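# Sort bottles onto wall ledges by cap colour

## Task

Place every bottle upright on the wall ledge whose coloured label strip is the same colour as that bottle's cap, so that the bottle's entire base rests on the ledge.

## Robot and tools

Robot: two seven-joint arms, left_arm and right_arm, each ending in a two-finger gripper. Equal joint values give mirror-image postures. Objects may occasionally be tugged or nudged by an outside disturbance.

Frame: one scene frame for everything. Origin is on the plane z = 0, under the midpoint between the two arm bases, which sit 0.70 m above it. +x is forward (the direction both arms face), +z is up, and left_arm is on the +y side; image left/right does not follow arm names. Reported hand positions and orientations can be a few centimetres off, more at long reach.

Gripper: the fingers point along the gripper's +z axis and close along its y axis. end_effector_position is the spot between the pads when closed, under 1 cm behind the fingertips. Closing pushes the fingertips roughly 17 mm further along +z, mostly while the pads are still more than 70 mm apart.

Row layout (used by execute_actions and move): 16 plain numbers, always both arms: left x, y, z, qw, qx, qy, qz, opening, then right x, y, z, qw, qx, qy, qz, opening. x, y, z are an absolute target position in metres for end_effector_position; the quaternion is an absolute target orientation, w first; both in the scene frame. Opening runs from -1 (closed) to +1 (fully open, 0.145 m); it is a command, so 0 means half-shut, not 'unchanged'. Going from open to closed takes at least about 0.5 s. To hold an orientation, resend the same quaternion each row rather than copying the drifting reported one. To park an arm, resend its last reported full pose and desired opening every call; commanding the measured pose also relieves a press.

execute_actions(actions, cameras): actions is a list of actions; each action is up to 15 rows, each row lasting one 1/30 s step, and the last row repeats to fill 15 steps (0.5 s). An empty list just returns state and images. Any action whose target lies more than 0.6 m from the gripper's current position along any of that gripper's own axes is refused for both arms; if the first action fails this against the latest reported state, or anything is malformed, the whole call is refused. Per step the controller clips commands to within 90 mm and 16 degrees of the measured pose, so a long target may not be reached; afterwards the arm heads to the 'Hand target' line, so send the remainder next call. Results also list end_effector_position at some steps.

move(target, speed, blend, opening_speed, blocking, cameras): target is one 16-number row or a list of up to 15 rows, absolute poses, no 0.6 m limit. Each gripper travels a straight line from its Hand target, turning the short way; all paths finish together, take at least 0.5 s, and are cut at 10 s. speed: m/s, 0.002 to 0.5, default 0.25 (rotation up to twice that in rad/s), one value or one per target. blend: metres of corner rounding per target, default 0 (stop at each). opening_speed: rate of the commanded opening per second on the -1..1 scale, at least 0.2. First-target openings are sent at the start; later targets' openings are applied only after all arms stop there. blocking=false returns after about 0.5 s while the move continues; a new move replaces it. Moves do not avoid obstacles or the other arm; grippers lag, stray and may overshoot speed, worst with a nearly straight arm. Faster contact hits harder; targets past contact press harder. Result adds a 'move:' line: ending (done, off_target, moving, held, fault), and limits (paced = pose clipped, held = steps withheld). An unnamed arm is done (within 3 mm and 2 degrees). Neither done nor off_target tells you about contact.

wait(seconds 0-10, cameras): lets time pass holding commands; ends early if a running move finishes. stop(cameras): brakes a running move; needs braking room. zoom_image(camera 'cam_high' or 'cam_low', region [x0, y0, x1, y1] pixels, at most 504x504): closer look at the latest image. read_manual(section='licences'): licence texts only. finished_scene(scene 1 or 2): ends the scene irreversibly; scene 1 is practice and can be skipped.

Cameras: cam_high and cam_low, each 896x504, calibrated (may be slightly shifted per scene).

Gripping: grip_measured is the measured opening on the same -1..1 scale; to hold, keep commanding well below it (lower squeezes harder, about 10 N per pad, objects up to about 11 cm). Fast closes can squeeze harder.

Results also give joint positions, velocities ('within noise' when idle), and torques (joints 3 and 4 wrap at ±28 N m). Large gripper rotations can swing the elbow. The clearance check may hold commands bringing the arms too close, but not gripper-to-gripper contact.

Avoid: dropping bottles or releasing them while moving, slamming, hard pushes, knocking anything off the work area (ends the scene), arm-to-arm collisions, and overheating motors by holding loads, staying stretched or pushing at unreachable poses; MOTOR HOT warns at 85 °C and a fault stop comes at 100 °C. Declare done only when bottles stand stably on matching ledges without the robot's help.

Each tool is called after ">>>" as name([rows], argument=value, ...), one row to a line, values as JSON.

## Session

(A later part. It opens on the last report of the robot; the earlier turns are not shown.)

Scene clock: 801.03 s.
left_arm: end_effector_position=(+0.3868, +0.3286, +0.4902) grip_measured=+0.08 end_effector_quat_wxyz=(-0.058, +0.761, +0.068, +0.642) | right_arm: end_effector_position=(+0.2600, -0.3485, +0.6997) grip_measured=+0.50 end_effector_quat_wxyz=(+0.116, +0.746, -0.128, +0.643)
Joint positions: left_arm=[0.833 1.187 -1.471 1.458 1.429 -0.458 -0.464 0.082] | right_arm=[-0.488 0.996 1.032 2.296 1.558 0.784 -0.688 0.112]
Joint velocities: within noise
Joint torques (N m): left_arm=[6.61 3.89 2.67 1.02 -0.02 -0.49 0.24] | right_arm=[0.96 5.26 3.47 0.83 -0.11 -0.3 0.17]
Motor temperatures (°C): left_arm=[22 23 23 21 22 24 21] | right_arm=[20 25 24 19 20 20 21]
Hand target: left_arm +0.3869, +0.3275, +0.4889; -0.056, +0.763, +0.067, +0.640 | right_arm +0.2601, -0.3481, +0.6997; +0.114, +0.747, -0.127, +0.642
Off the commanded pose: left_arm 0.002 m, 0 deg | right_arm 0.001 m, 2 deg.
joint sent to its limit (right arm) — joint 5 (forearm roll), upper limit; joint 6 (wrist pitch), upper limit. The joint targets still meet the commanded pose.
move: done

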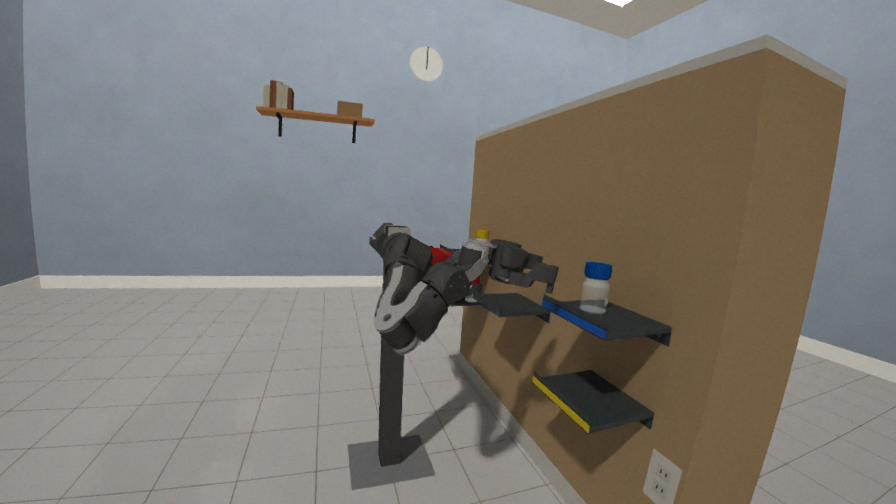

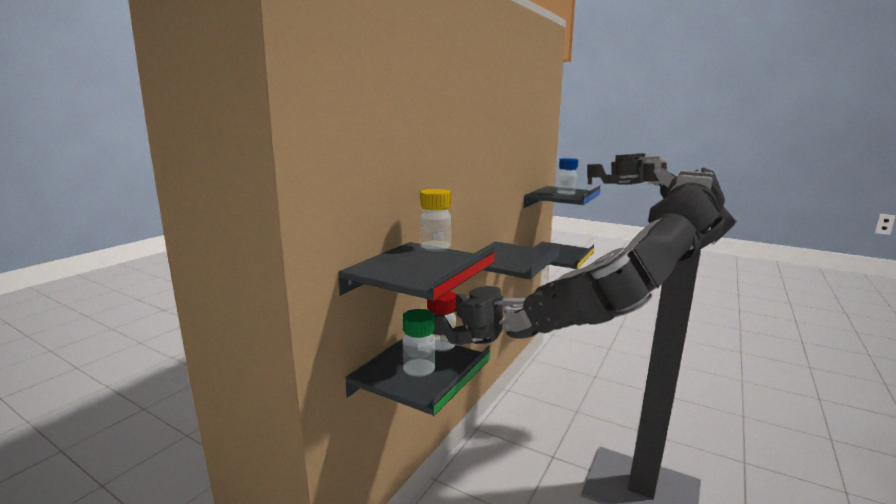

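Straddling cleanly. Grip.

>>> move(target=[0.387,0.3275,0.489,-0.056,0.7632,0.0668,0.6403,-1,0.26,-0.348,0.70,0.1116,0.7545,-0.133,0.633,0.5], opening_speed=0.6, cameras=["cam_low"])

>>> zoom_image(camera="cam_low", region=[330, 270, 530, 420])

Scene clock: 808.90 s.
left_arm: end_effector_position=(+0.3869, +0.3284, +0.4901) grip_measured=-0.24 end_effector_quat_wxyz=(-0.057, +0.762, +0.068, +0.642) | right_arm: end_effector_position=(+0.2600, -0.3485, +0.6997) grip_measured=+0.50 end_effector_quat_wxyz=(+0.116, +0.746, -0.128, +0.643)
Joint positions: left_arm=[0.833 1.187 -1.471 1.458 1.43 -0.457 -0.462 0.058] | right_arm=[-0.488 0.996 1.032 2.296 1.558 0.784 -0.688 0.112]
Joint velocities: within noise
Joint torques (N m): left_arm=[6.61 3.89 2.67 1.01 -0.04 -0.5 0.19] | right_arm=[1.09 5.39 3.52 0.8 -0.12 -0.29 0.16]
Motor temperatures (°C): left_arm=[23 23 23 21 22 24 21] | right_arm=[20 25 24 19 20 20 21]
Hand target: left_arm +0.3869, +0.3275, +0.4889; -0.056, +0.763, +0.067, +0.640 | right_arm +0.2601, -0.3481, +0.6997; +0.114, +0.747, -0.127, +0.642
Off the commanded pose: left_arm 0.001 m, 0 deg | right_arm 0.001 m, 2 deg.
joint sent to its limit (right arm) — joint 5 (forearm roll), upper limit; joint 6 (wrist pitch), upper limit. The joint targets still meet the commanded pose.
move: done
Images, in order (width x height): cam_low 896x504.

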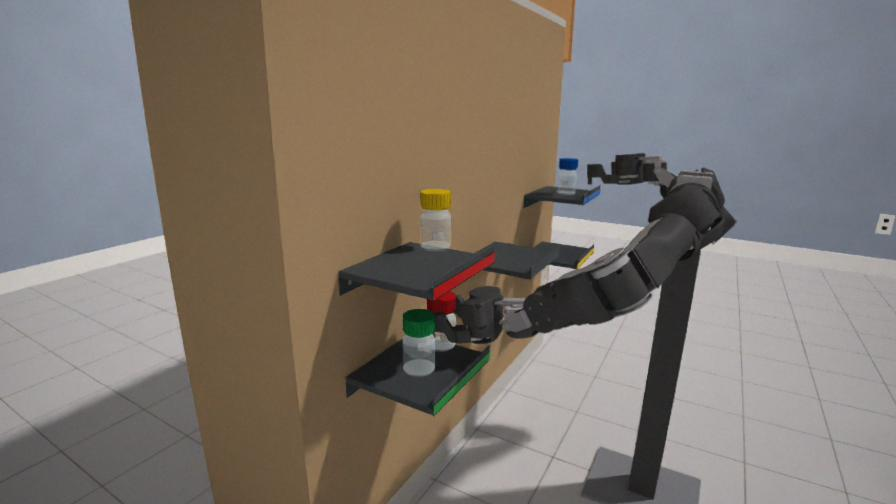

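Scaled by 2.520 from the camera's 896x504 image, which has a finer 1280x720 frame.

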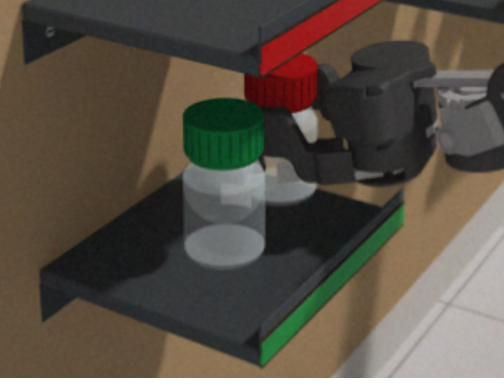

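>>> move([
  [0.387,0.3275,0.518,-0.056,0.7632,0.0668,0.6403,-1,0.26,-0.348,0.70,0.1116,0.7545,-0.133,0.633,0.5],
  [0.24,0.303,0.520,-0.056,0.7632,0.0668,0.6403,-1,0.26,-0.348,0.70,0.1116,0.7545,-0.133,0.633,0.5],
  [0.235,0.33,0.56,-0.1116,0.7545,0.133,0.633,-1,0.26,-0.348,0.70,0.1116,0.7545,-0.133,0.633,0.5],
], speed=0.08)

Scene clock: 820.07 s.
left_arm: end_effector_position=(+0.2344, +0.3299, +0.5580) grip_measured=-0.24 end_effector_quat_wxyz=(-0.111, +0.757, +0.132, +0.630) | right_arm: end_effector_position=(+0.2600, -0.3485, +0.6997) grip_measured=+0.50 end_effector_quat_wxyz=(+0.116, +0.746, -0.128, +0.643)
Joint positions: left_arm=[0.588 1.843 -1.516 2.273 1.273 -0.711 -0.865 0.058] | right_arm=[-0.488 0.996 1.032 2.296 1.558 0.784 -0.688 0.112]
Joint velocities: within noise
Joint torques (N m): left_arm=[2.6 5.34 2.1 2.17 -0.27 -0.54 -0.02] | right_arm=[1.09 5.55 3.4 0.76 -0.11 -0.26 0.16]
Motor temperatures (°C): left_arm=[23 23 24 21 22 24 21] | right_arm=[20 25 24 19 20 20 21]
Hand target: left_arm +0.2350, +0.3300, +0.5600; -0.112, +0.754, +0.133, +0.633 | right_arm +0.2601, -0.3481, +0.6997; +0.114, +0.747, -0.127, +0.642
Off the commanded pose: left_arm 0.002 m, 0 deg | right_arm 0.001 m, 2 deg.
joint sent to its limit (right arm) — joint 5 (forearm roll), upper limit; joint 6 (wrist pitch), upper limit. The joint targets still meet the commanded pose.
move: done

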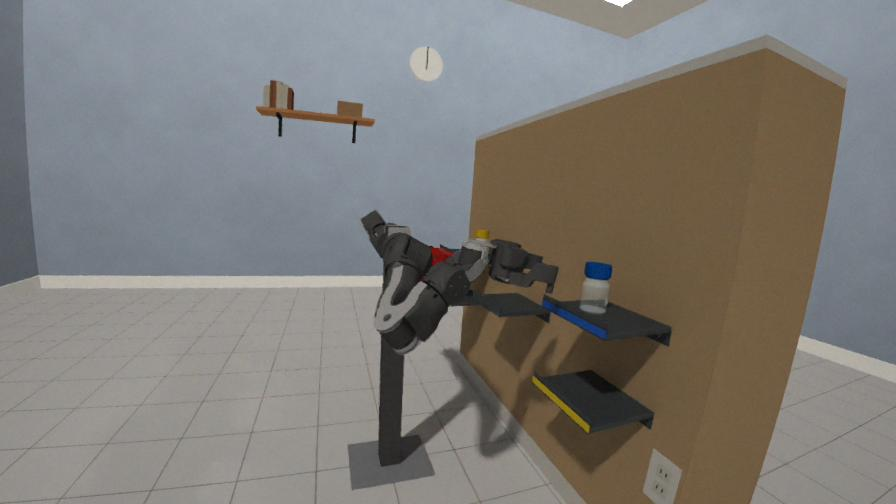

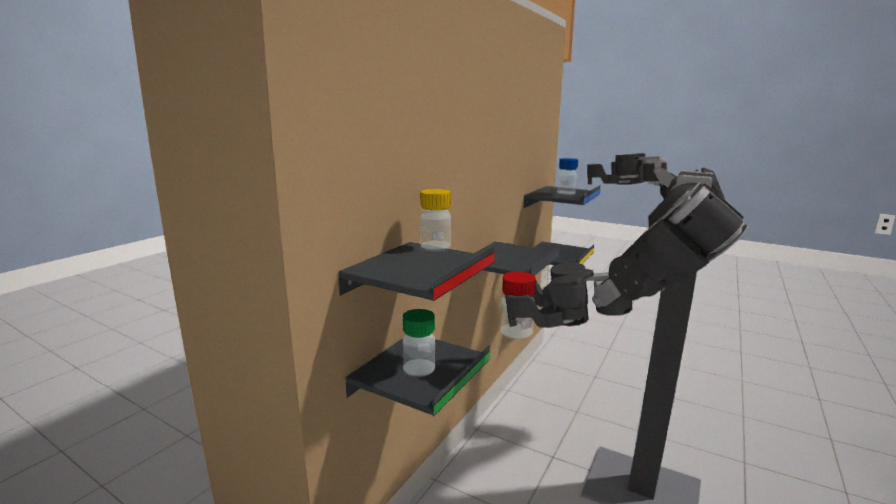

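>>> move([
  [0.235,0.363,0.66,-0.1391,0.7479,0.1658,0.6276,-1,0.26,-0.348,0.70,0.1116,0.7545,-0.133,0.633,0.5],
  [0.235,0.363,0.735,-0.1391,0.7479,0.1658,0.6276,-1,0.26,-0.348,0.70,0.1116,0.7545,-0.133,0.633,0.5],
], speed=0.1)

Scene clock: 835.13 s.
left_arm: end_effector_position=(+0.2353, +0.3628, +0.7357) grip_measured=-0.24 end_effector_quat_wxyz=(-0.260, +0.674, +0.161, +0.672) | right_arm: end_effector_position=(+0.2600, -0.3485, +0.6997) grip_measured=+0.50 end_effector_quat_wxyz=(+0.116, +0.746, -0.128, +0.643)
Joint positions: left_arm=[1.874 2.009 -1.563 2.402 1.584 0.377 -0.98 0.058] | right_arm=[-0.488 0.996 1.032 2.296 1.558 0.784 -0.688 0.112]
Joint velocities: within noise
Joint torques (N m): left_arm=[2.04 -1.23 1.58 -0.5 -0.25 -0.47 0.12] | right_arm=[1.07 5.39 3.51 0.87 -0.1 -0.29 0.17]
Motor temperatures (°C): left_arm=[23 24 24 21 22 24 21] | right_arm=[20 25 24 19 20 20 21]
Hand target: left_arm +0.2355, +0.3630, +0.7349; -0.258, +0.675, +0.162, +0.672 | right_arm +0.2601, -0.3481, +0.6997; +0.114, +0.747, -0.127, +0.642
Off the commanded pose: left_arm 0.001 m, 17 deg; orientation clipped | right_arm 0.001 m, 2 deg.
joint sent to its limit (left arm) — joint 2 (shoulder roll), upper limit; joint 3 (upper arm roll), lower limit; joint 5 (forearm roll), upper limit. The joint targets are off in orientation, not in position.
joint sent to its limit (right arm) — joint 5 (forearm roll), upper limit; joint 6 (wrist pitch), upper limit. The joint targets still meet the commanded pose.
move: off_target (left_arm); limits=paced

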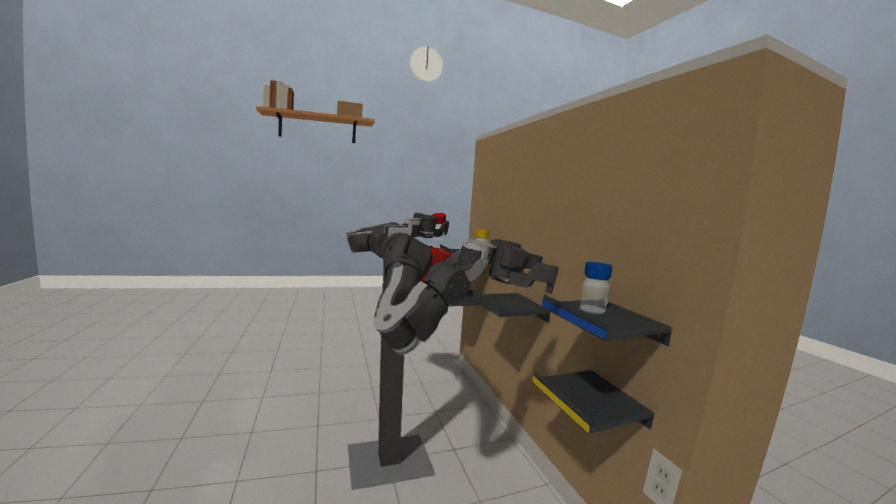

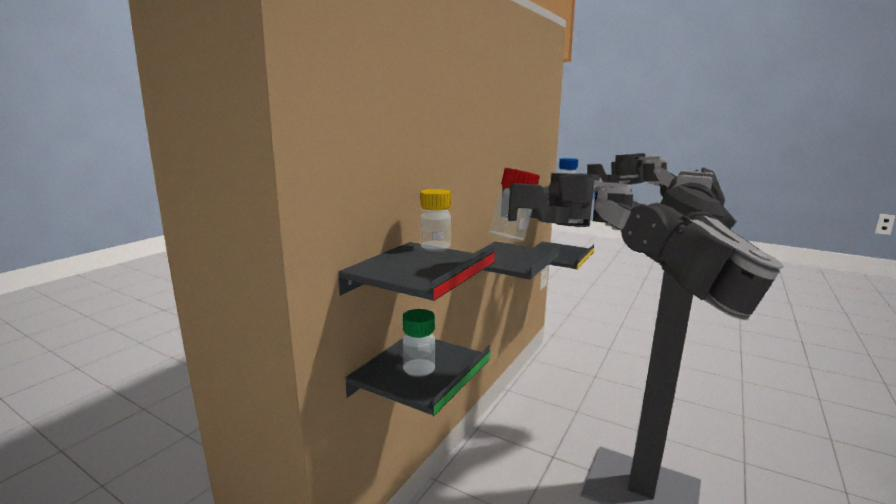

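>>> move(target=[0.33,0.407,0.74,-0.1391,0.7479,0.1658,0.6276,-1,0.26,-0.348,0.70,0.1116,0.7545,-0.133,0.633,0.5], speed=0.08)

Scene clock: 844.40 s.
left_arm: end_effector_position=(+0.3297, +0.4077, +0.7399) grip_measured=-0.24 end_effector_quat_wxyz=(-0.165, +0.735, +0.113, +0.647) | right_arm: end_effector_position=(+0.2600, -0.3485, +0.6997) grip_measured=+0.50 end_effector_quat_wxyz=(+0.116, +0.746, -0.128, +0.643)
Joint positions: left_arm=[1.887 1.679 -1.563 1.81 1.584 0.462 -0.525 0.058] | right_arm=[-0.488 0.996 1.032 2.296 1.558 0.784 -0.688 0.112]
Joint velocities: within noise
Joint torques (N m): left_arm=[5.1 -1.99 2.59 -0.02 -0.06 -0.72 0.14] | right_arm=[1.04 5.53 3.51 0.8 -0.1 -0.3 0.15]
Motor temperatures (°C): left_arm=[22 23 24 21 22 24 21] | right_arm=[20 25 24 19 20 20 21]
Hand target: left_arm +0.3300, +0.4073, +0.7399; -0.163, +0.735, +0.113, +0.649 | right_arm +0.2601, -0.3481, +0.6997; +0.114, +0.747, -0.127, +0.642
Off the commanded pose: left_arm 0.001 m, 7 deg | right_arm 0.001 m, 2 deg.
joint sent to its limit (left arm) — joint 3 (upper arm roll), lower limit; joint 5 (forearm roll), upper limit. The joint targets are off in orientation, not in position.
joint sent to its limit (right arm) — joint 5 (forearm roll), upper limit; joint 6 (wrist pitch), upper limit. The joint targets still meet the commanded pose.
move: off_target (left_arm)

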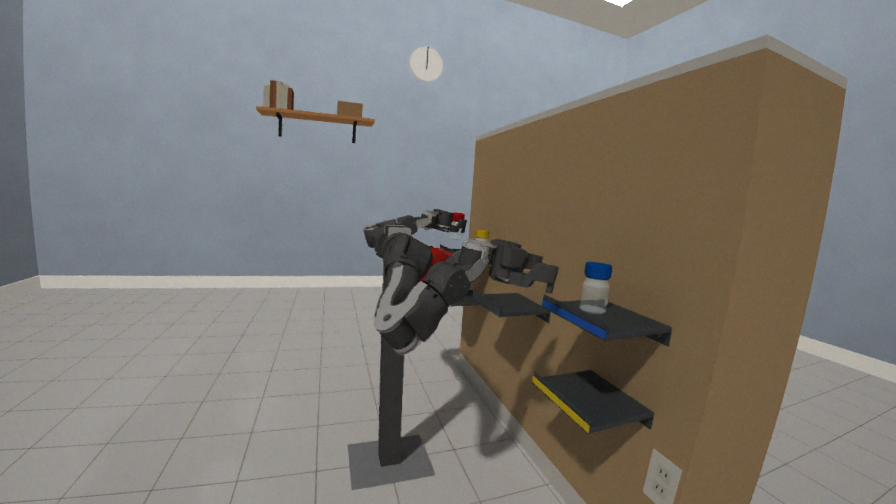

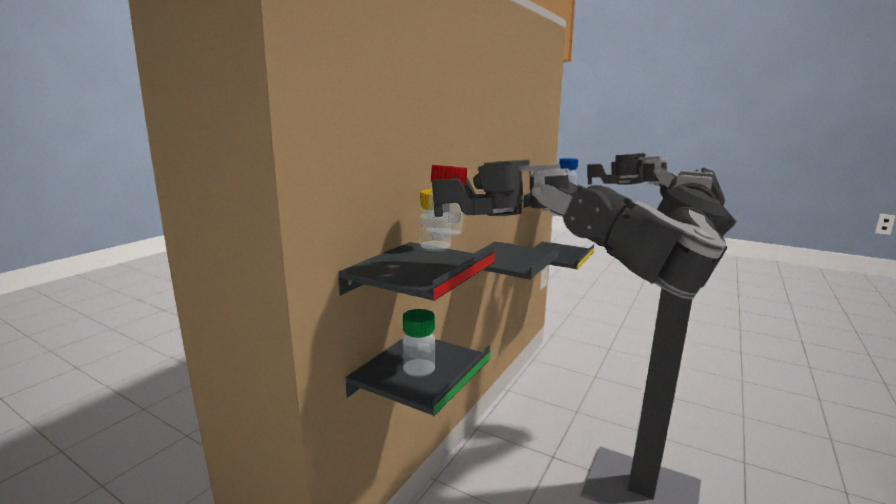

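>>> move([
  [0.388,0.434,0.738,-0.1391,0.7479,0.1658,0.6276,-1,0.26,-0.348,0.70,0.1116,0.7545,-0.133,0.633,0.5],
  [0.388,0.434,0.705,-0.1391,0.7479,0.1658,0.6276,-1,0.26,-0.348,0.70,0.1116,0.7545,-0.133,0.633,0.5],
], speed=0.07)

Scene clock: 854.10 s.
left_arm: end_effector_position=(+0.3881, +0.4341, +0.7023) grip_measured=-0.24 end_effector_quat_wxyz=(-0.142, +0.752, +0.165, +0.623) | right_arm: end_effector_position=(+0.2600, -0.3485, +0.6997) grip_measured=+0.50 end_effector_quat_wxyz=(+0.116, +0.746, -0.128, +0.643)
Joint positions: left_arm=[1.283 1.419 -1.069 1.461 1.584 0.379 -0.486 0.058] | right_arm=[-0.488 0.996 1.032 2.296 1.558 0.784 -0.688 0.112]
Joint velocities: within noise
Joint torques (N m): left_arm=[6.42 2.73 4.25 0.94 -0.04 -0.89 0.17] | right_arm=[1.09 5.53 3.38 0.73 -0.1 -0.32 0.17]
Motor temperatures (°C): left_arm=[23 23 24 21 22 24 21] | right_arm=[20 25 24 19 20 20 21]
Hand target: left_arm +0.3880, +0.4340, +0.7051; -0.139, +0.748, +0.166, +0.628 | right_arm +0.2601, -0.3481, +0.6997; +0.114, +0.747, -0.127, +0.642
Off the commanded pose: left_arm 0.003 m, 1 deg | right_arm 0.001 m, 2 deg.
joint sent to its limit (left arm) — joint 5 (forearm roll), upper limit. The joint targets still meet the commanded pose.
joint sent to its limit (right arm) — joint 5 (forearm roll), upper limit; joint 6 (wrist pitch), upper limit. The joint targets still meet the commanded pose.
move: done

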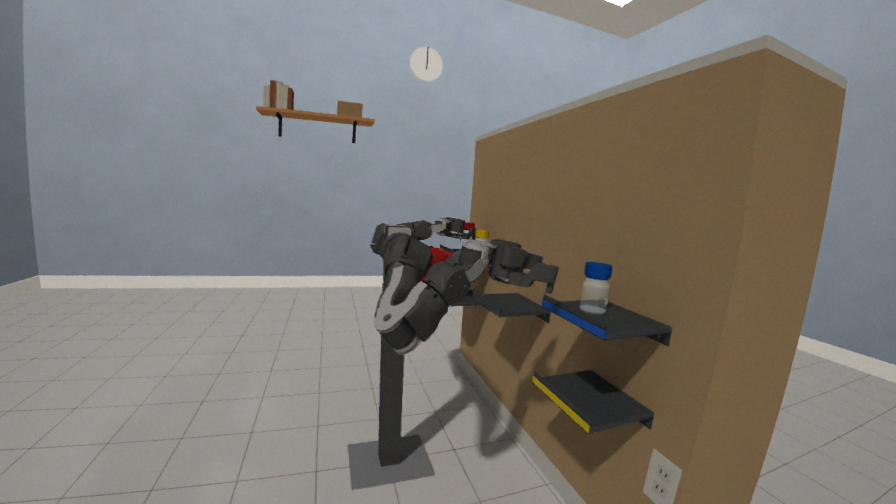

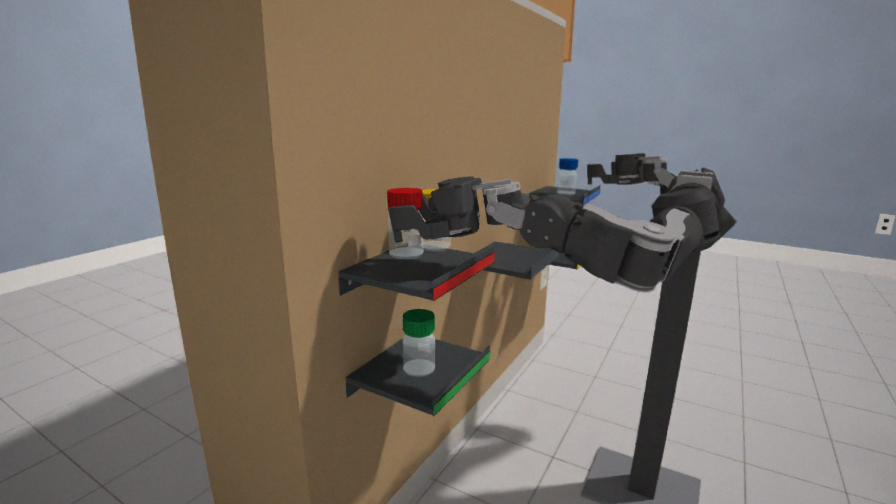

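>>> move(target=[0.388,0.434,0.688,-0.1391,0.7479,0.1658,0.6276,-1,0.26,-0.348,0.70,0.1116,0.7545,-0.133,0.633,0.5], speed=0.025, cameras=[])

>>> move(target=[0.388,0.434,0.682,-0.1391,0.7479,0.1658,0.6276,-1,0.26,-0.348,0.70,0.1116,0.7545,-0.133,0.633,0.5], speed=0.025, cameras=[])

>>> move(target=[0.388,0.434,0.677,-0.1391,0.7479,0.1658,0.6276,-1,0.26,-0.348,0.70,0.1116,0.7545,-0.133,0.633,0.5], speed=0.025, cameras=["cam_low"])

>>> zoom_image(camera="cam_low", region=[320, 160, 520, 300])

Scene clock: 870.00 s.
left_arm: end_effector_position=(+0.3880, +0.4343, +0.6851) grip_measured=-0.24 end_effector_quat_wxyz=(-0.142, +0.752, +0.165, +0.622) | right_arm: end_effector_position=(+0.2600, -0.3485, +0.6997) grip_measured=+0.50 end_effector_quat_wxyz=(+0.116, +0.746, -0.128, +0.643)
Joint positions: left_arm=[1.203 1.428 -1.062 1.471 1.584 0.308 -0.483 0.058] | right_arm=[-0.488 0.996 1.032 2.296 1.558 0.784 -0.688 0.112]
Joint velocities: within noise
Joint torques (N m): left_arm=[6.08 3.49 4.51 1.03 -0.04 -0.9 0.22] | right_arm=[1.04 5.47 3.49 0.83 -0.1 -0.29 0.18]
Motor temperatures (°C): left_arm=[24 23 25 21 22 25 21] | right_arm=[20 25 24 19 20 20 21]
Hand target: left_arm +0.3880, +0.4340, +0.6880; -0.139, +0.748, +0.166, +0.628 | right_arm +0.2601, -0.3481, +0.6997; +0.114, +0.747, -0.127, +0.642
Off the commanded pose: left_arm 0.003 m, 1 deg | right_arm 0.001 m, 2 deg.
joint sent to its limit (left arm) — joint 5 (forearm roll), upper limit. The joint targets still meet the commanded pose.
joint sent to its limit (right arm) — joint 5 (forearm roll), upper limit; joint 6 (wrist pitch), upper limit. The joint targets still meet the commanded pose.
move: done
No camera images: "cameras" was empty.

Scene clock: 870.77 s.
left_arm: end_effector_position=(+0.3880, +0.4345, +0.6826) grip_measured=-0.24 end_effector_quat_wxyz=(-0.141, +0.747, +0.167, +0.628) | right_arm: end_effector_position=(+0.2600, -0.3485, +0.6997) grip_measured=+0.50 end_effector_quat_wxyz=(+0.116, +0.746, -0.128, +0.643)
Joint positions: left_arm=[1.182 1.431 -1.06 1.474 1.584 0.275 -0.481 0.058] | right_arm=[-0.488 0.996 1.032 2.296 1.558 0.784 -0.688 0.112]
Joint velocities: within noise
Joint torques (N m): left_arm=[5.18 3.39 4 0.92 -0.04 -0.66 0.23] | right_arm=[0.99 5.5 3.55 0.75 -0.1 -0.28 0.18]
Motor temperatures (°C): left_arm=[24 23 25 21 22 25 21] | right_arm=[20 25 24 19 20 20 21]
Hand target: left_arm +0.3880, +0.4339, +0.6819; -0.139, +0.748, +0.166, +0.627 | right_arm +0.2601, -0.3481, +0.6997; +0.114, +0.747, -0.127, +0.642
Off the commanded pose: left_arm 0.001 m, 0 deg | right_arm 0.001 m, 2 deg.
joint sent to its limit (left arm) — joint 5 (forearm roll), upper limit. The joint targets still meet the commanded pose.
joint sent to its limit (right arm) — joint 5 (forearm roll), upper limit; joint 6 (wrist pitch), upper limit. The joint targets still meet the commanded pose.
move: done
No camera images: "cameras" was empty.

Scene clock: 871.53 s.
left_arm: end_effector_position=(+0.3879, +0.4351, +0.6822) grip_measured=-0.24 end_effector_quat_wxyz=(-0.141, +0.741, +0.169, +0.634) | right_arm: end_effector_position=(+0.2600, -0.3485, +0.6997) grip_measured=+0.50 end_effector_quat_wxyz=(+0.116, +0.746, -0.128, +0.643)
Joint positions: left_arm=[1.166 1.434 -1.057 1.476 1.584 0.244 -0.48 0.058] | right_arm=[-0.488 0.996 1.032 2.296 1.558 0.784 -0.688 0.112]
Joint velocities: within noise
Joint torques (N m): left_arm=[4.31 3.15 3.22 0.76 -0.04 -0.34 0.23] | right_arm=[0.91 5.6 3.43 0.81 -0.12 -0.28 0.18]
Motor temperatures (°C): left_arm=[24 23 26 21 21 25 21] | right_arm=[20 25 24 19 20 20 21]
Hand target: left_arm +0.3880, +0.4340, +0.6769; -0.139, +0.748, +0.166, +0.628 | right_arm +0.2601, -0.3481, +0.6997; +0.114, +0.747, -0.127, +0.642
Off the commanded pose: left_arm 0.005 m, 1 deg | right_arm 0.001 m, 2 deg.
joint sent to its limit (left arm) — joint 5 (forearm roll), upper limit. The joint targets still meet the commanded pose.
joint sent to its limit (right arm) — joint 5 (forearm roll), upper limit; joint 6 (wrist pitch), upper limit. The joint targets still meet the commanded pose.
move: off_target (left_arm)
Images, in order (width x height): cam_low 896x504.

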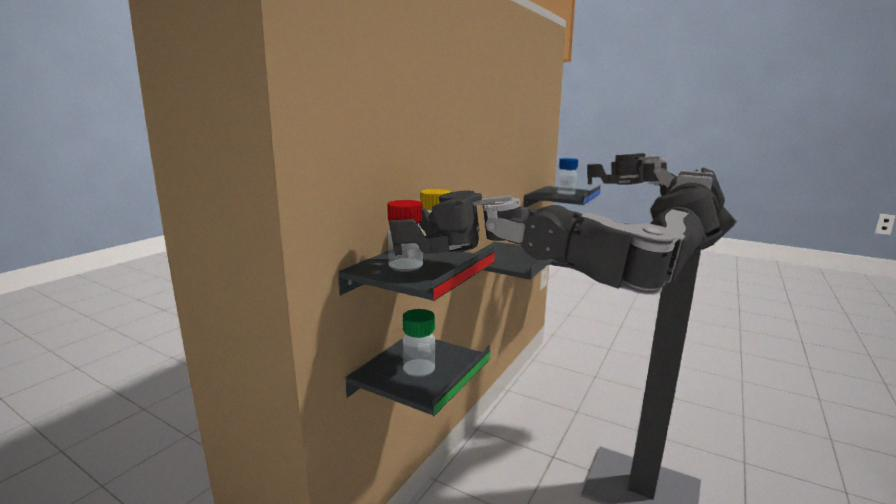

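Scaled by 2.520 from the camera's 896x504 image, which has a finer 1280x720 frame.

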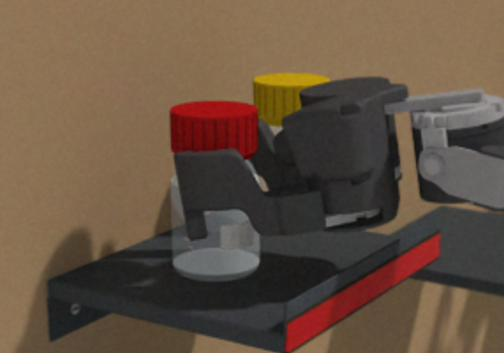

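>>> move(target=[0.388,0.434,0.681,-0.1391,0.7479,0.1658,0.6276,-0.15,0.26,-0.348,0.70,0.1116,0.7545,-0.133,0.633,0.5], opening_speed=0.5, cameras=[])

>>> move(target=[0.388,0.434,0.682,-0.1391,0.7479,0.1658,0.6276,0.25,0.26,-0.348,0.70,0.1116,0.7545,-0.133,0.633,0.5], opening_speed=0.5)

>>> zoom_image(camera="cam_low", region=[320, 160, 520, 300])

Scene clock: 883.73 s.
left_arm: end_effector_position=(+0.3876, +0.4348, +0.6818) grip_measured=-0.15 end_effector_quat_wxyz=(-0.141, +0.746, +0.167, +0.629) | right_arm: end_effector_position=(+0.2600, -0.3485, +0.6997) grip_measured=+0.50 end_effector_quat_wxyz=(+0.116, +0.746, -0.128, +0.643)
Joint positions: left_arm=[1.173 1.434 -1.057 1.476 1.584 0.266 -0.48 0.064] | right_arm=[-0.488 0.996 1.032 2.296 1.558 0.784 -0.688 0.112]
Joint velocities: within noise
Joint torques (N m): left_arm=[6.26 2.86 3.6 0.55 -0.04 -0.49 0.18] | right_arm=[1.04 5.55 3.54 0.79 -0.12 -0.27 0.19]
Motor temperatures (°C): left_arm=[23 23 26 21 21 24 21] | right_arm=[20 25 24 19 20 20 21]
Hand target: left_arm +0.3880, +0.4339, +0.6810; -0.139, +0.748, +0.166, +0.628 | right_arm +0.2601, -0.3481, +0.6997; +0.114, +0.747, -0.127, +0.642
Off the commanded pose: left_arm 0.001 m, 0 deg | right_arm 0.001 m, 2 deg.
joint sent to its limit (left arm) — joint 5 (forearm roll), upper limit. The joint targets still meet the commanded pose.
joint sent to its limit (right arm) — joint 5 (forearm roll), upper limit; joint 6 (wrist pitch), upper limit. The joint targets still meet the commanded pose.
move: done
No camera images: "cameras" was empty.

Scene clock: 884.73 s.
left_arm: end_effector_position=(+0.3875, +0.4348, +0.6818) grip_measured=+0.25 end_effector_quat_wxyz=(-0.142, +0.747, +0.166, +0.628) | right_arm: end_effector_position=(+0.2600, -0.3485, +0.6997) grip_measured=+0.50 end_effector_quat_wxyz=(+0.116, +0.746, -0.128, +0.643)
Joint positions: left_arm=[1.175 1.434 -1.057 1.476 1.584 0.27 -0.48 0.094] | right_arm=[-0.488 0.996 1.032 2.296 1.558 0.784 -0.688 0.112]
Joint velocities: within noise
Joint torques (N m): left_arm=[6.69 2.78 3.69 0.5 -0.03 -0.49 0.17] | right_arm=[1.04 5.39 3.48 0.8 -0.11 -0.28 0.15]
Motor temperatures (°C): left_arm=[23 23 26 21 21 24 21] | right_arm=[20 25 24 19 20 20 21]
Hand target: left_arm +0.3880, +0.4339, +0.6819; -0.139, +0.748, +0.166, +0.627 | right_arm +0.2601, -0.3481, +0.6997; +0.114, +0.747, -0.127, +0.642
Off the commanded pose: left_arm 0.001 m, 0 deg | right_arm 0.001 m, 2 deg.
joint sent to its limit (left arm) — joint 5 (forearm roll), upper limit. The joint targets still meet the commanded pose.
joint sent to its limit (right arm) — joint 5 (forearm roll), upper limit; joint 6 (wrist pitch), upper limit. The joint targets still meet the commanded pose.
move: done

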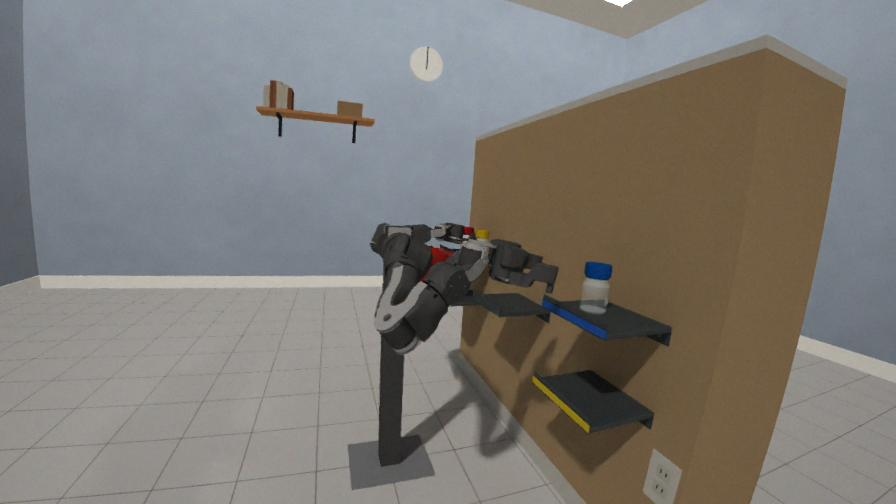

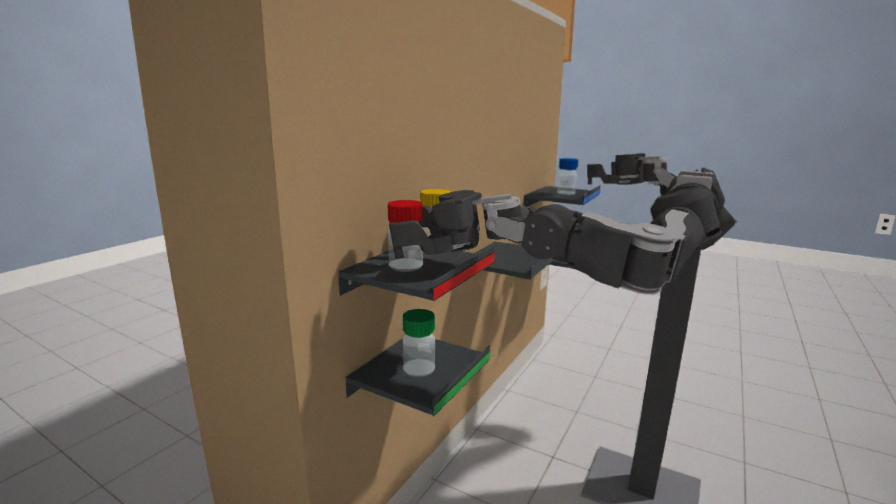

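Scaled by 2.520 from the camera's 896x504 image, which has a finer 1280x720 frame.

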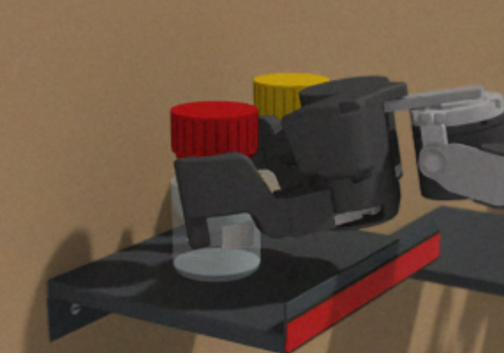

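>>> move([
  [0.288,0.387,0.69,-0.1391,0.7479,0.1658,0.6276,0.25,0.26,-0.348,0.70,0.1116,0.7545,-0.133,0.633,0.5],
  [0.288,0.275,0.70,-0.056,0.7632,0.0668,0.6403,0.25,0.26,-0.348,0.70,0.1116,0.7545,-0.133,0.633,0.5],
], speed=0.09)

>>> zoom_image(camera="cam_low", region=[320, 160, 520, 300])

Scene clock: 895.90 s.
left_arm: end_effector_position=(+0.2880, +0.2746, +0.7018) grip_measured=+0.25 end_effector_quat_wxyz=(-0.080, +0.718, +0.029, +0.691) | right_arm: end_effector_position=(+0.2600, -0.3485, +0.6997) grip_measured=+0.50 end_effector_quat_wxyz=(+0.116, +0.746, -0.128, +0.643)
Joint positions: left_arm=[1.645 1.819 -1.562 2.394 1.584 0.143 -0.728 0.094] | right_arm=[-0.488 0.996 1.032 2.296 1.558 0.784 -0.688 0.112]
Joint velocities: within noise
Joint torques (N m): left_arm=[1.96 -0.36 1.65 0.12 -0.16 -0.58 -0.09] | right_arm=[0.96 5.39 3.49 0.83 -0.11 -0.28 0.17]
Motor temperatures (°C): left_arm=[24 23 26 21 21 24 21] | right_arm=[20 25 24 19 20 20 21]
Hand target: left_arm +0.2880, +0.2750, +0.6998; -0.080, +0.720, +0.031, +0.688 | right_arm +0.2601, -0.3481, +0.6997; +0.114, +0.747, -0.127, +0.642
Off the commanded pose: left_arm 0.002 m, 9 deg | right_arm 0.001 m, 2 deg.
joint sent to its limit (left arm) — joint 3 (upper arm roll), lower limit; joint 5 (forearm roll), upper limit. The joint targets are off in orientation, not in position.
joint sent to its limit (right arm) — joint 5 (forearm roll), upper limit; joint 6 (wrist pitch), upper limit. The joint targets still meet the commanded pose.
move: off_target (left_arm)

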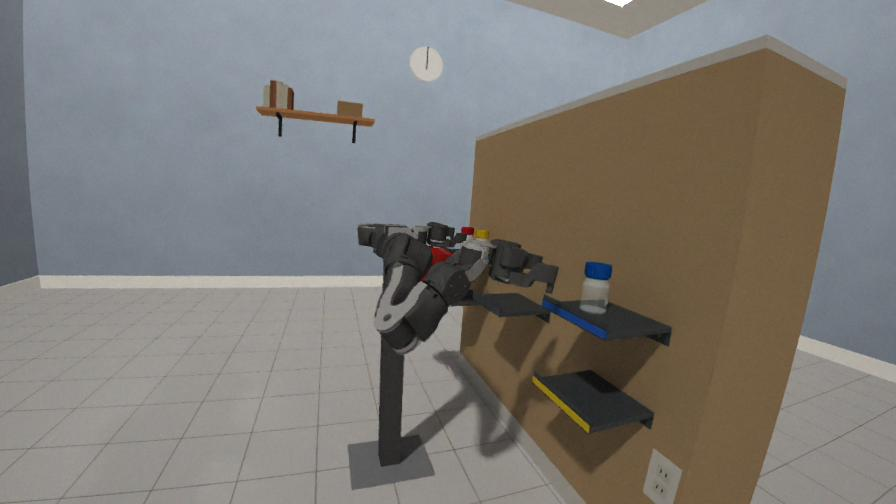

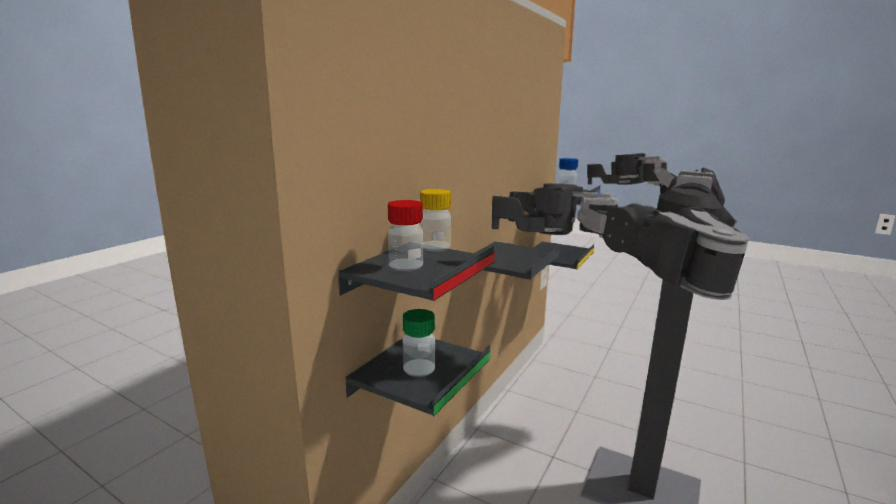

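Scaled by 2.520 from the camera's 896x504 image, which has a finer 1280x720 frame.

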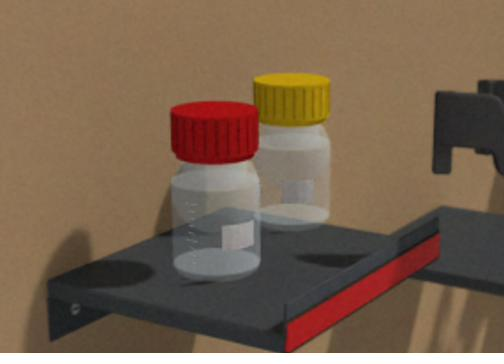

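>>> move([
  [0.345,0.282,0.70,-0.056,0.7632,0.0668,0.6403,0.25,0.26,-0.348,0.70,0.1116,0.7545,-0.133,0.633,0.5],
  [0.37,0.2865,0.69,-0.056,0.7632,0.0668,0.6403,0.25,0.26,-0.348,0.70,0.1116,0.7545,-0.133,0.633,0.5],
], speed=0.08)

>>> zoom_image(camera="cam_low", region=[320, 160, 520, 300])

>>> zoom_image(camera="cam_high", region=[400, 200, 520, 290])

Scene clock: 912.10 s.
left_arm: end_effector_position=(+0.3698, +0.2860, +0.6920) grip_measured=+0.25 end_effector_quat_wxyz=(-0.056, +0.761, +0.065, +0.643) | right_arm: end_effector_position=(+0.2600, -0.3485, +0.6997) grip_measured=+0.50 end_effector_quat_wxyz=(+0.116, +0.746, -0.128, +0.643)
Joint positions: left_arm=[0.637 1.277 -0.376 1.992 1.584 0.474 -0.766 0.094] | right_arm=[-0.488 0.996 1.032 2.296 1.558 0.784 -0.688 0.112]
Joint velocities: within noise
Joint torques (N m): left_arm=[4.92 3.65 3.37 0.58 -0.13 -0.42 -0.04] | right_arm=[0.96 5.47 3.41 0.84 -0.11 -0.29 0.16]
Motor temperatures (°C): left_arm=[23 22 25 21 22 24 21] | right_arm=[20 25 24 19 20 20 21]
Hand target: left_arm +0.3700, +0.2864, +0.6900; -0.056, +0.763, +0.067, +0.640 | right_arm +0.2601, -0.3481, +0.6997; +0.114, +0.747, -0.127, +0.642
Off the commanded pose: left_arm 0.002 m, 0 deg | right_arm 0.001 m, 2 deg.
joint sent to its limit (left arm) — joint 5 (forearm roll), upper limit. The joint targets still meet the commanded pose.
joint sent to its limit (right arm) — joint 5 (forearm roll), upper limit; joint 6 (wrist pitch), upper limit. The joint targets still meet the commanded pose.
move: done

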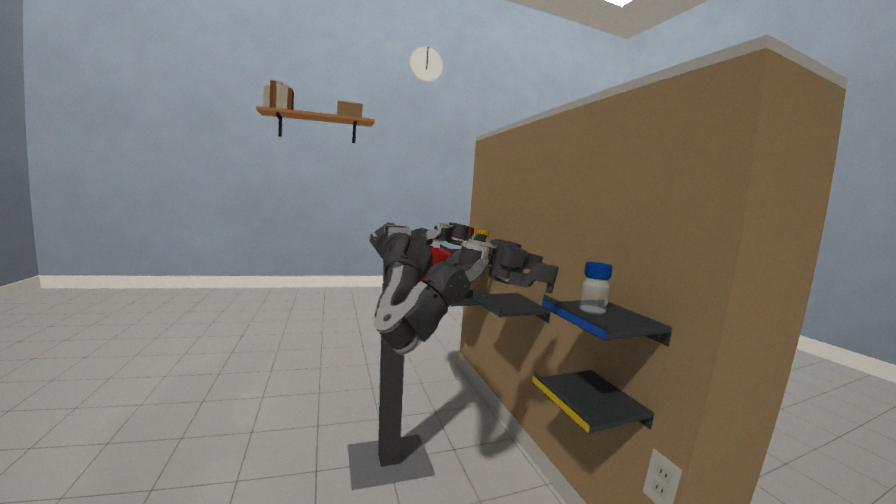

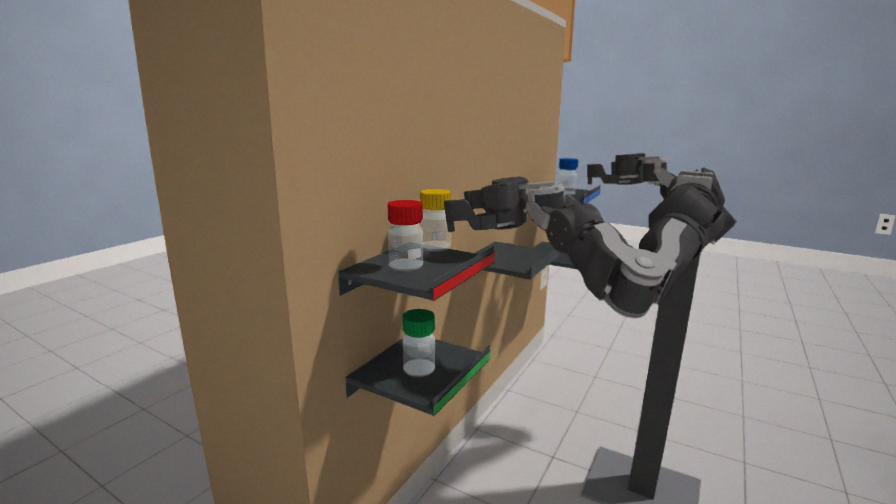

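Scaled by 2.520 from the camera's 896x504 image, which has a finer 1280x720 frame.

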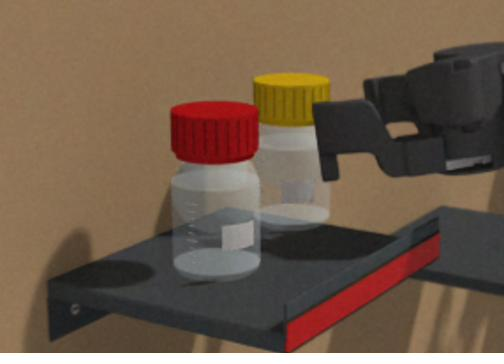

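Scaled by 4.200 from the camera's 896x504 image, which has a finer 1280x720 frame.

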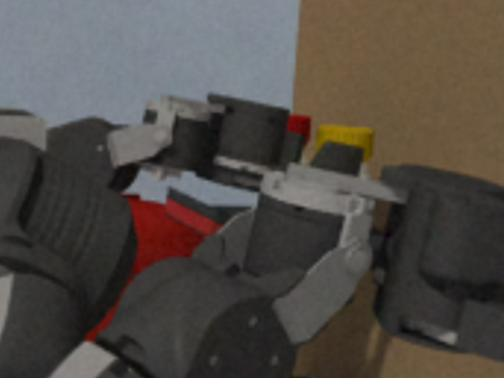

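>>> move(target=[0.417,0.295,0.687,-0.056,0.7632,0.0668,0.6403,0.25,0.26,-0.348,0.70,0.1116,0.7545,-0.133,0.633,0.5], speed=0.05, cameras=["cam_low"])

>>> zoom_image(camera="cam_low", region=[320, 160, 520, 300])

Scene clock: 933.47 s.
left_arm: end_effector_position=(+0.4163, +0.2967, +0.6888) grip_measured=+0.25 end_effector_quat_wxyz=(-0.058, +0.761, +0.070, +0.642) | right_arm: end_effector_position=(+0.2600, -0.3485, +0.6997) grip_measured=+0.50 end_effector_quat_wxyz=(+0.116, +0.746, -0.128, +0.643)
Joint positions: left_arm=[0.851 1.081 -0.521 1.729 1.408 0.556 -0.653 0.094] | right_arm=[-0.488 0.996 1.032 2.296 1.558 0.784 -0.688 0.112]
Joint velocities: within noise
Joint torques (N m): left_arm=[7.66 3.13 2.32 1.42 -0.19 -0.48 0.26] | right_arm=[1.02 5.42 3.36 0.72 -0.13 -0.27 0.17]
Motor temperatures (°C): left_arm=[23 23 26 21 22 24 21] | right_arm=[20 25 24 19 20 20 21]
Hand target: left_arm +0.4170, +0.2950, +0.6869; -0.056, +0.763, +0.067, +0.640 | right_arm +0.2601, -0.3481, +0.6997; +0.114, +0.747, -0.127, +0.642
Off the commanded pose: left_arm 0.003 m, 1 deg | right_arm 0.001 m, 2 deg.
joint sent to its limit (right arm) — joint 5 (forearm roll), upper limit; joint 6 (wrist pitch), upper limit. The joint targets still meet the commanded pose.
move: done
Images, in order (width x height): cam_low 896x504.

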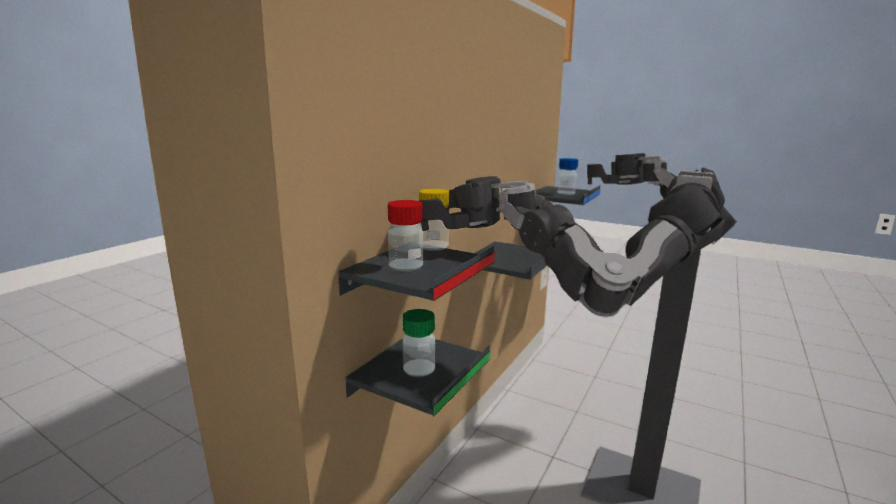

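Scaled by 2.520 from the camera's 896x504 image, which has a finer 1280x720 frame.

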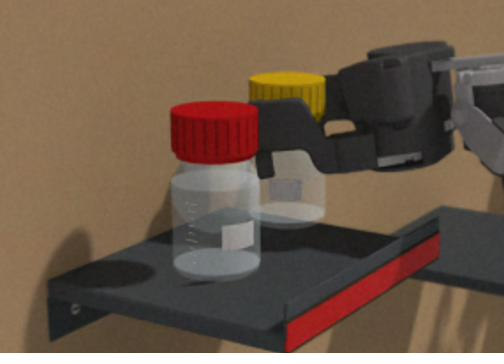

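>>> move([
  [0.415,0.296,0.683,-0.056,0.7632,0.0668,0.6403,0.25,0.26,-0.348,0.70,0.1116,0.7545,-0.133,0.633,0.5],
  [0.415,0.296,0.683,-0.056,0.7632,0.0668,0.6403,-1,0.26,-0.348,0.70,0.1116,0.7545,-0.133,0.633,0.5],
], speed=0.04, opening_speed=0.6, cameras=["cam_low"])

>>> zoom_image(camera="cam_low", region=[320, 160, 520, 300])

Scene clock: 950.50 s.
left_arm: end_effector_position=(+0.4151, +0.2968, +0.6850) grip_measured=-0.25 end_effector_quat_wxyz=(-0.057, +0.761, +0.069, +0.642) | right_arm: end_effector_position=(+0.2600, -0.3485, +0.6997) grip_measured=+0.50 end_effector_quat_wxyz=(+0.116, +0.746, -0.128, +0.643)
Joint positions: left_arm=[0.832 1.091 -0.521 1.736 1.407 0.54 -0.646 0.057] | right_arm=[-0.488 0.996 1.032 2.296 1.558 0.784 -0.688 0.112]
Joint velocities: within noise
Joint torques (N m): left_arm=[6.45 4.05 2.85 1.99 -0.11 -0.59 0.2] | right_arm=[0.99 5.29 3.48 0.79 -0.1 -0.28 0.16]
Motor temperatures (°C): left_arm=[25 23 25 21 22 24 21] | right_arm=[20 25 24 19 20 20 21]
Hand target: left_arm +0.4150, +0.2960, +0.6831; -0.056, +0.763, +0.067, +0.640 | right_arm +0.2601, -0.3481, +0.6997; +0.114, +0.747, -0.127, +0.642
Off the commanded pose: left_arm 0.002 m, 0 deg | right_arm 0.001 m, 2 deg.
joint sent to its limit (right arm) — joint 5 (forearm roll), upper limit; joint 6 (wrist pitch), upper limit. The joint targets still meet the commanded pose.
move: done
Images, in order (width x height): cam_low 896x504.

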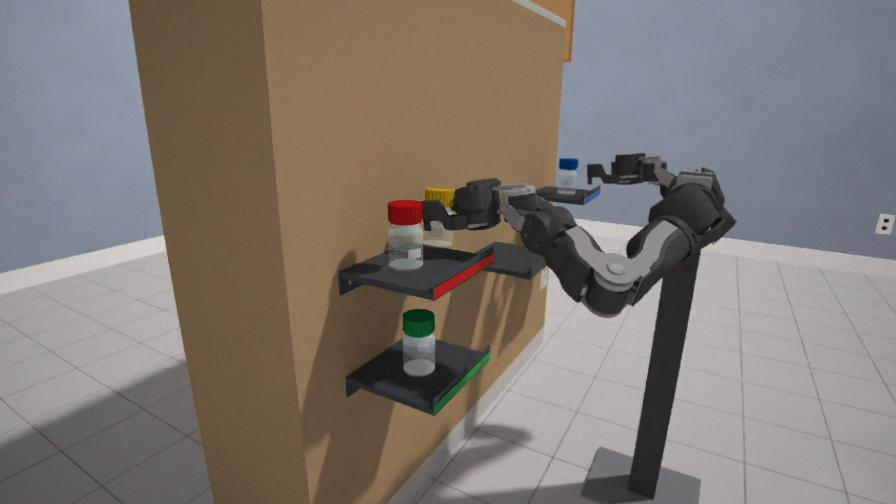

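Scaled by 2.520 from the camera's 896x504 image, which has a finer 1280x720 frame.

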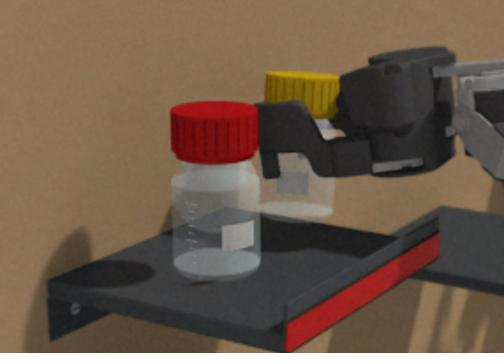

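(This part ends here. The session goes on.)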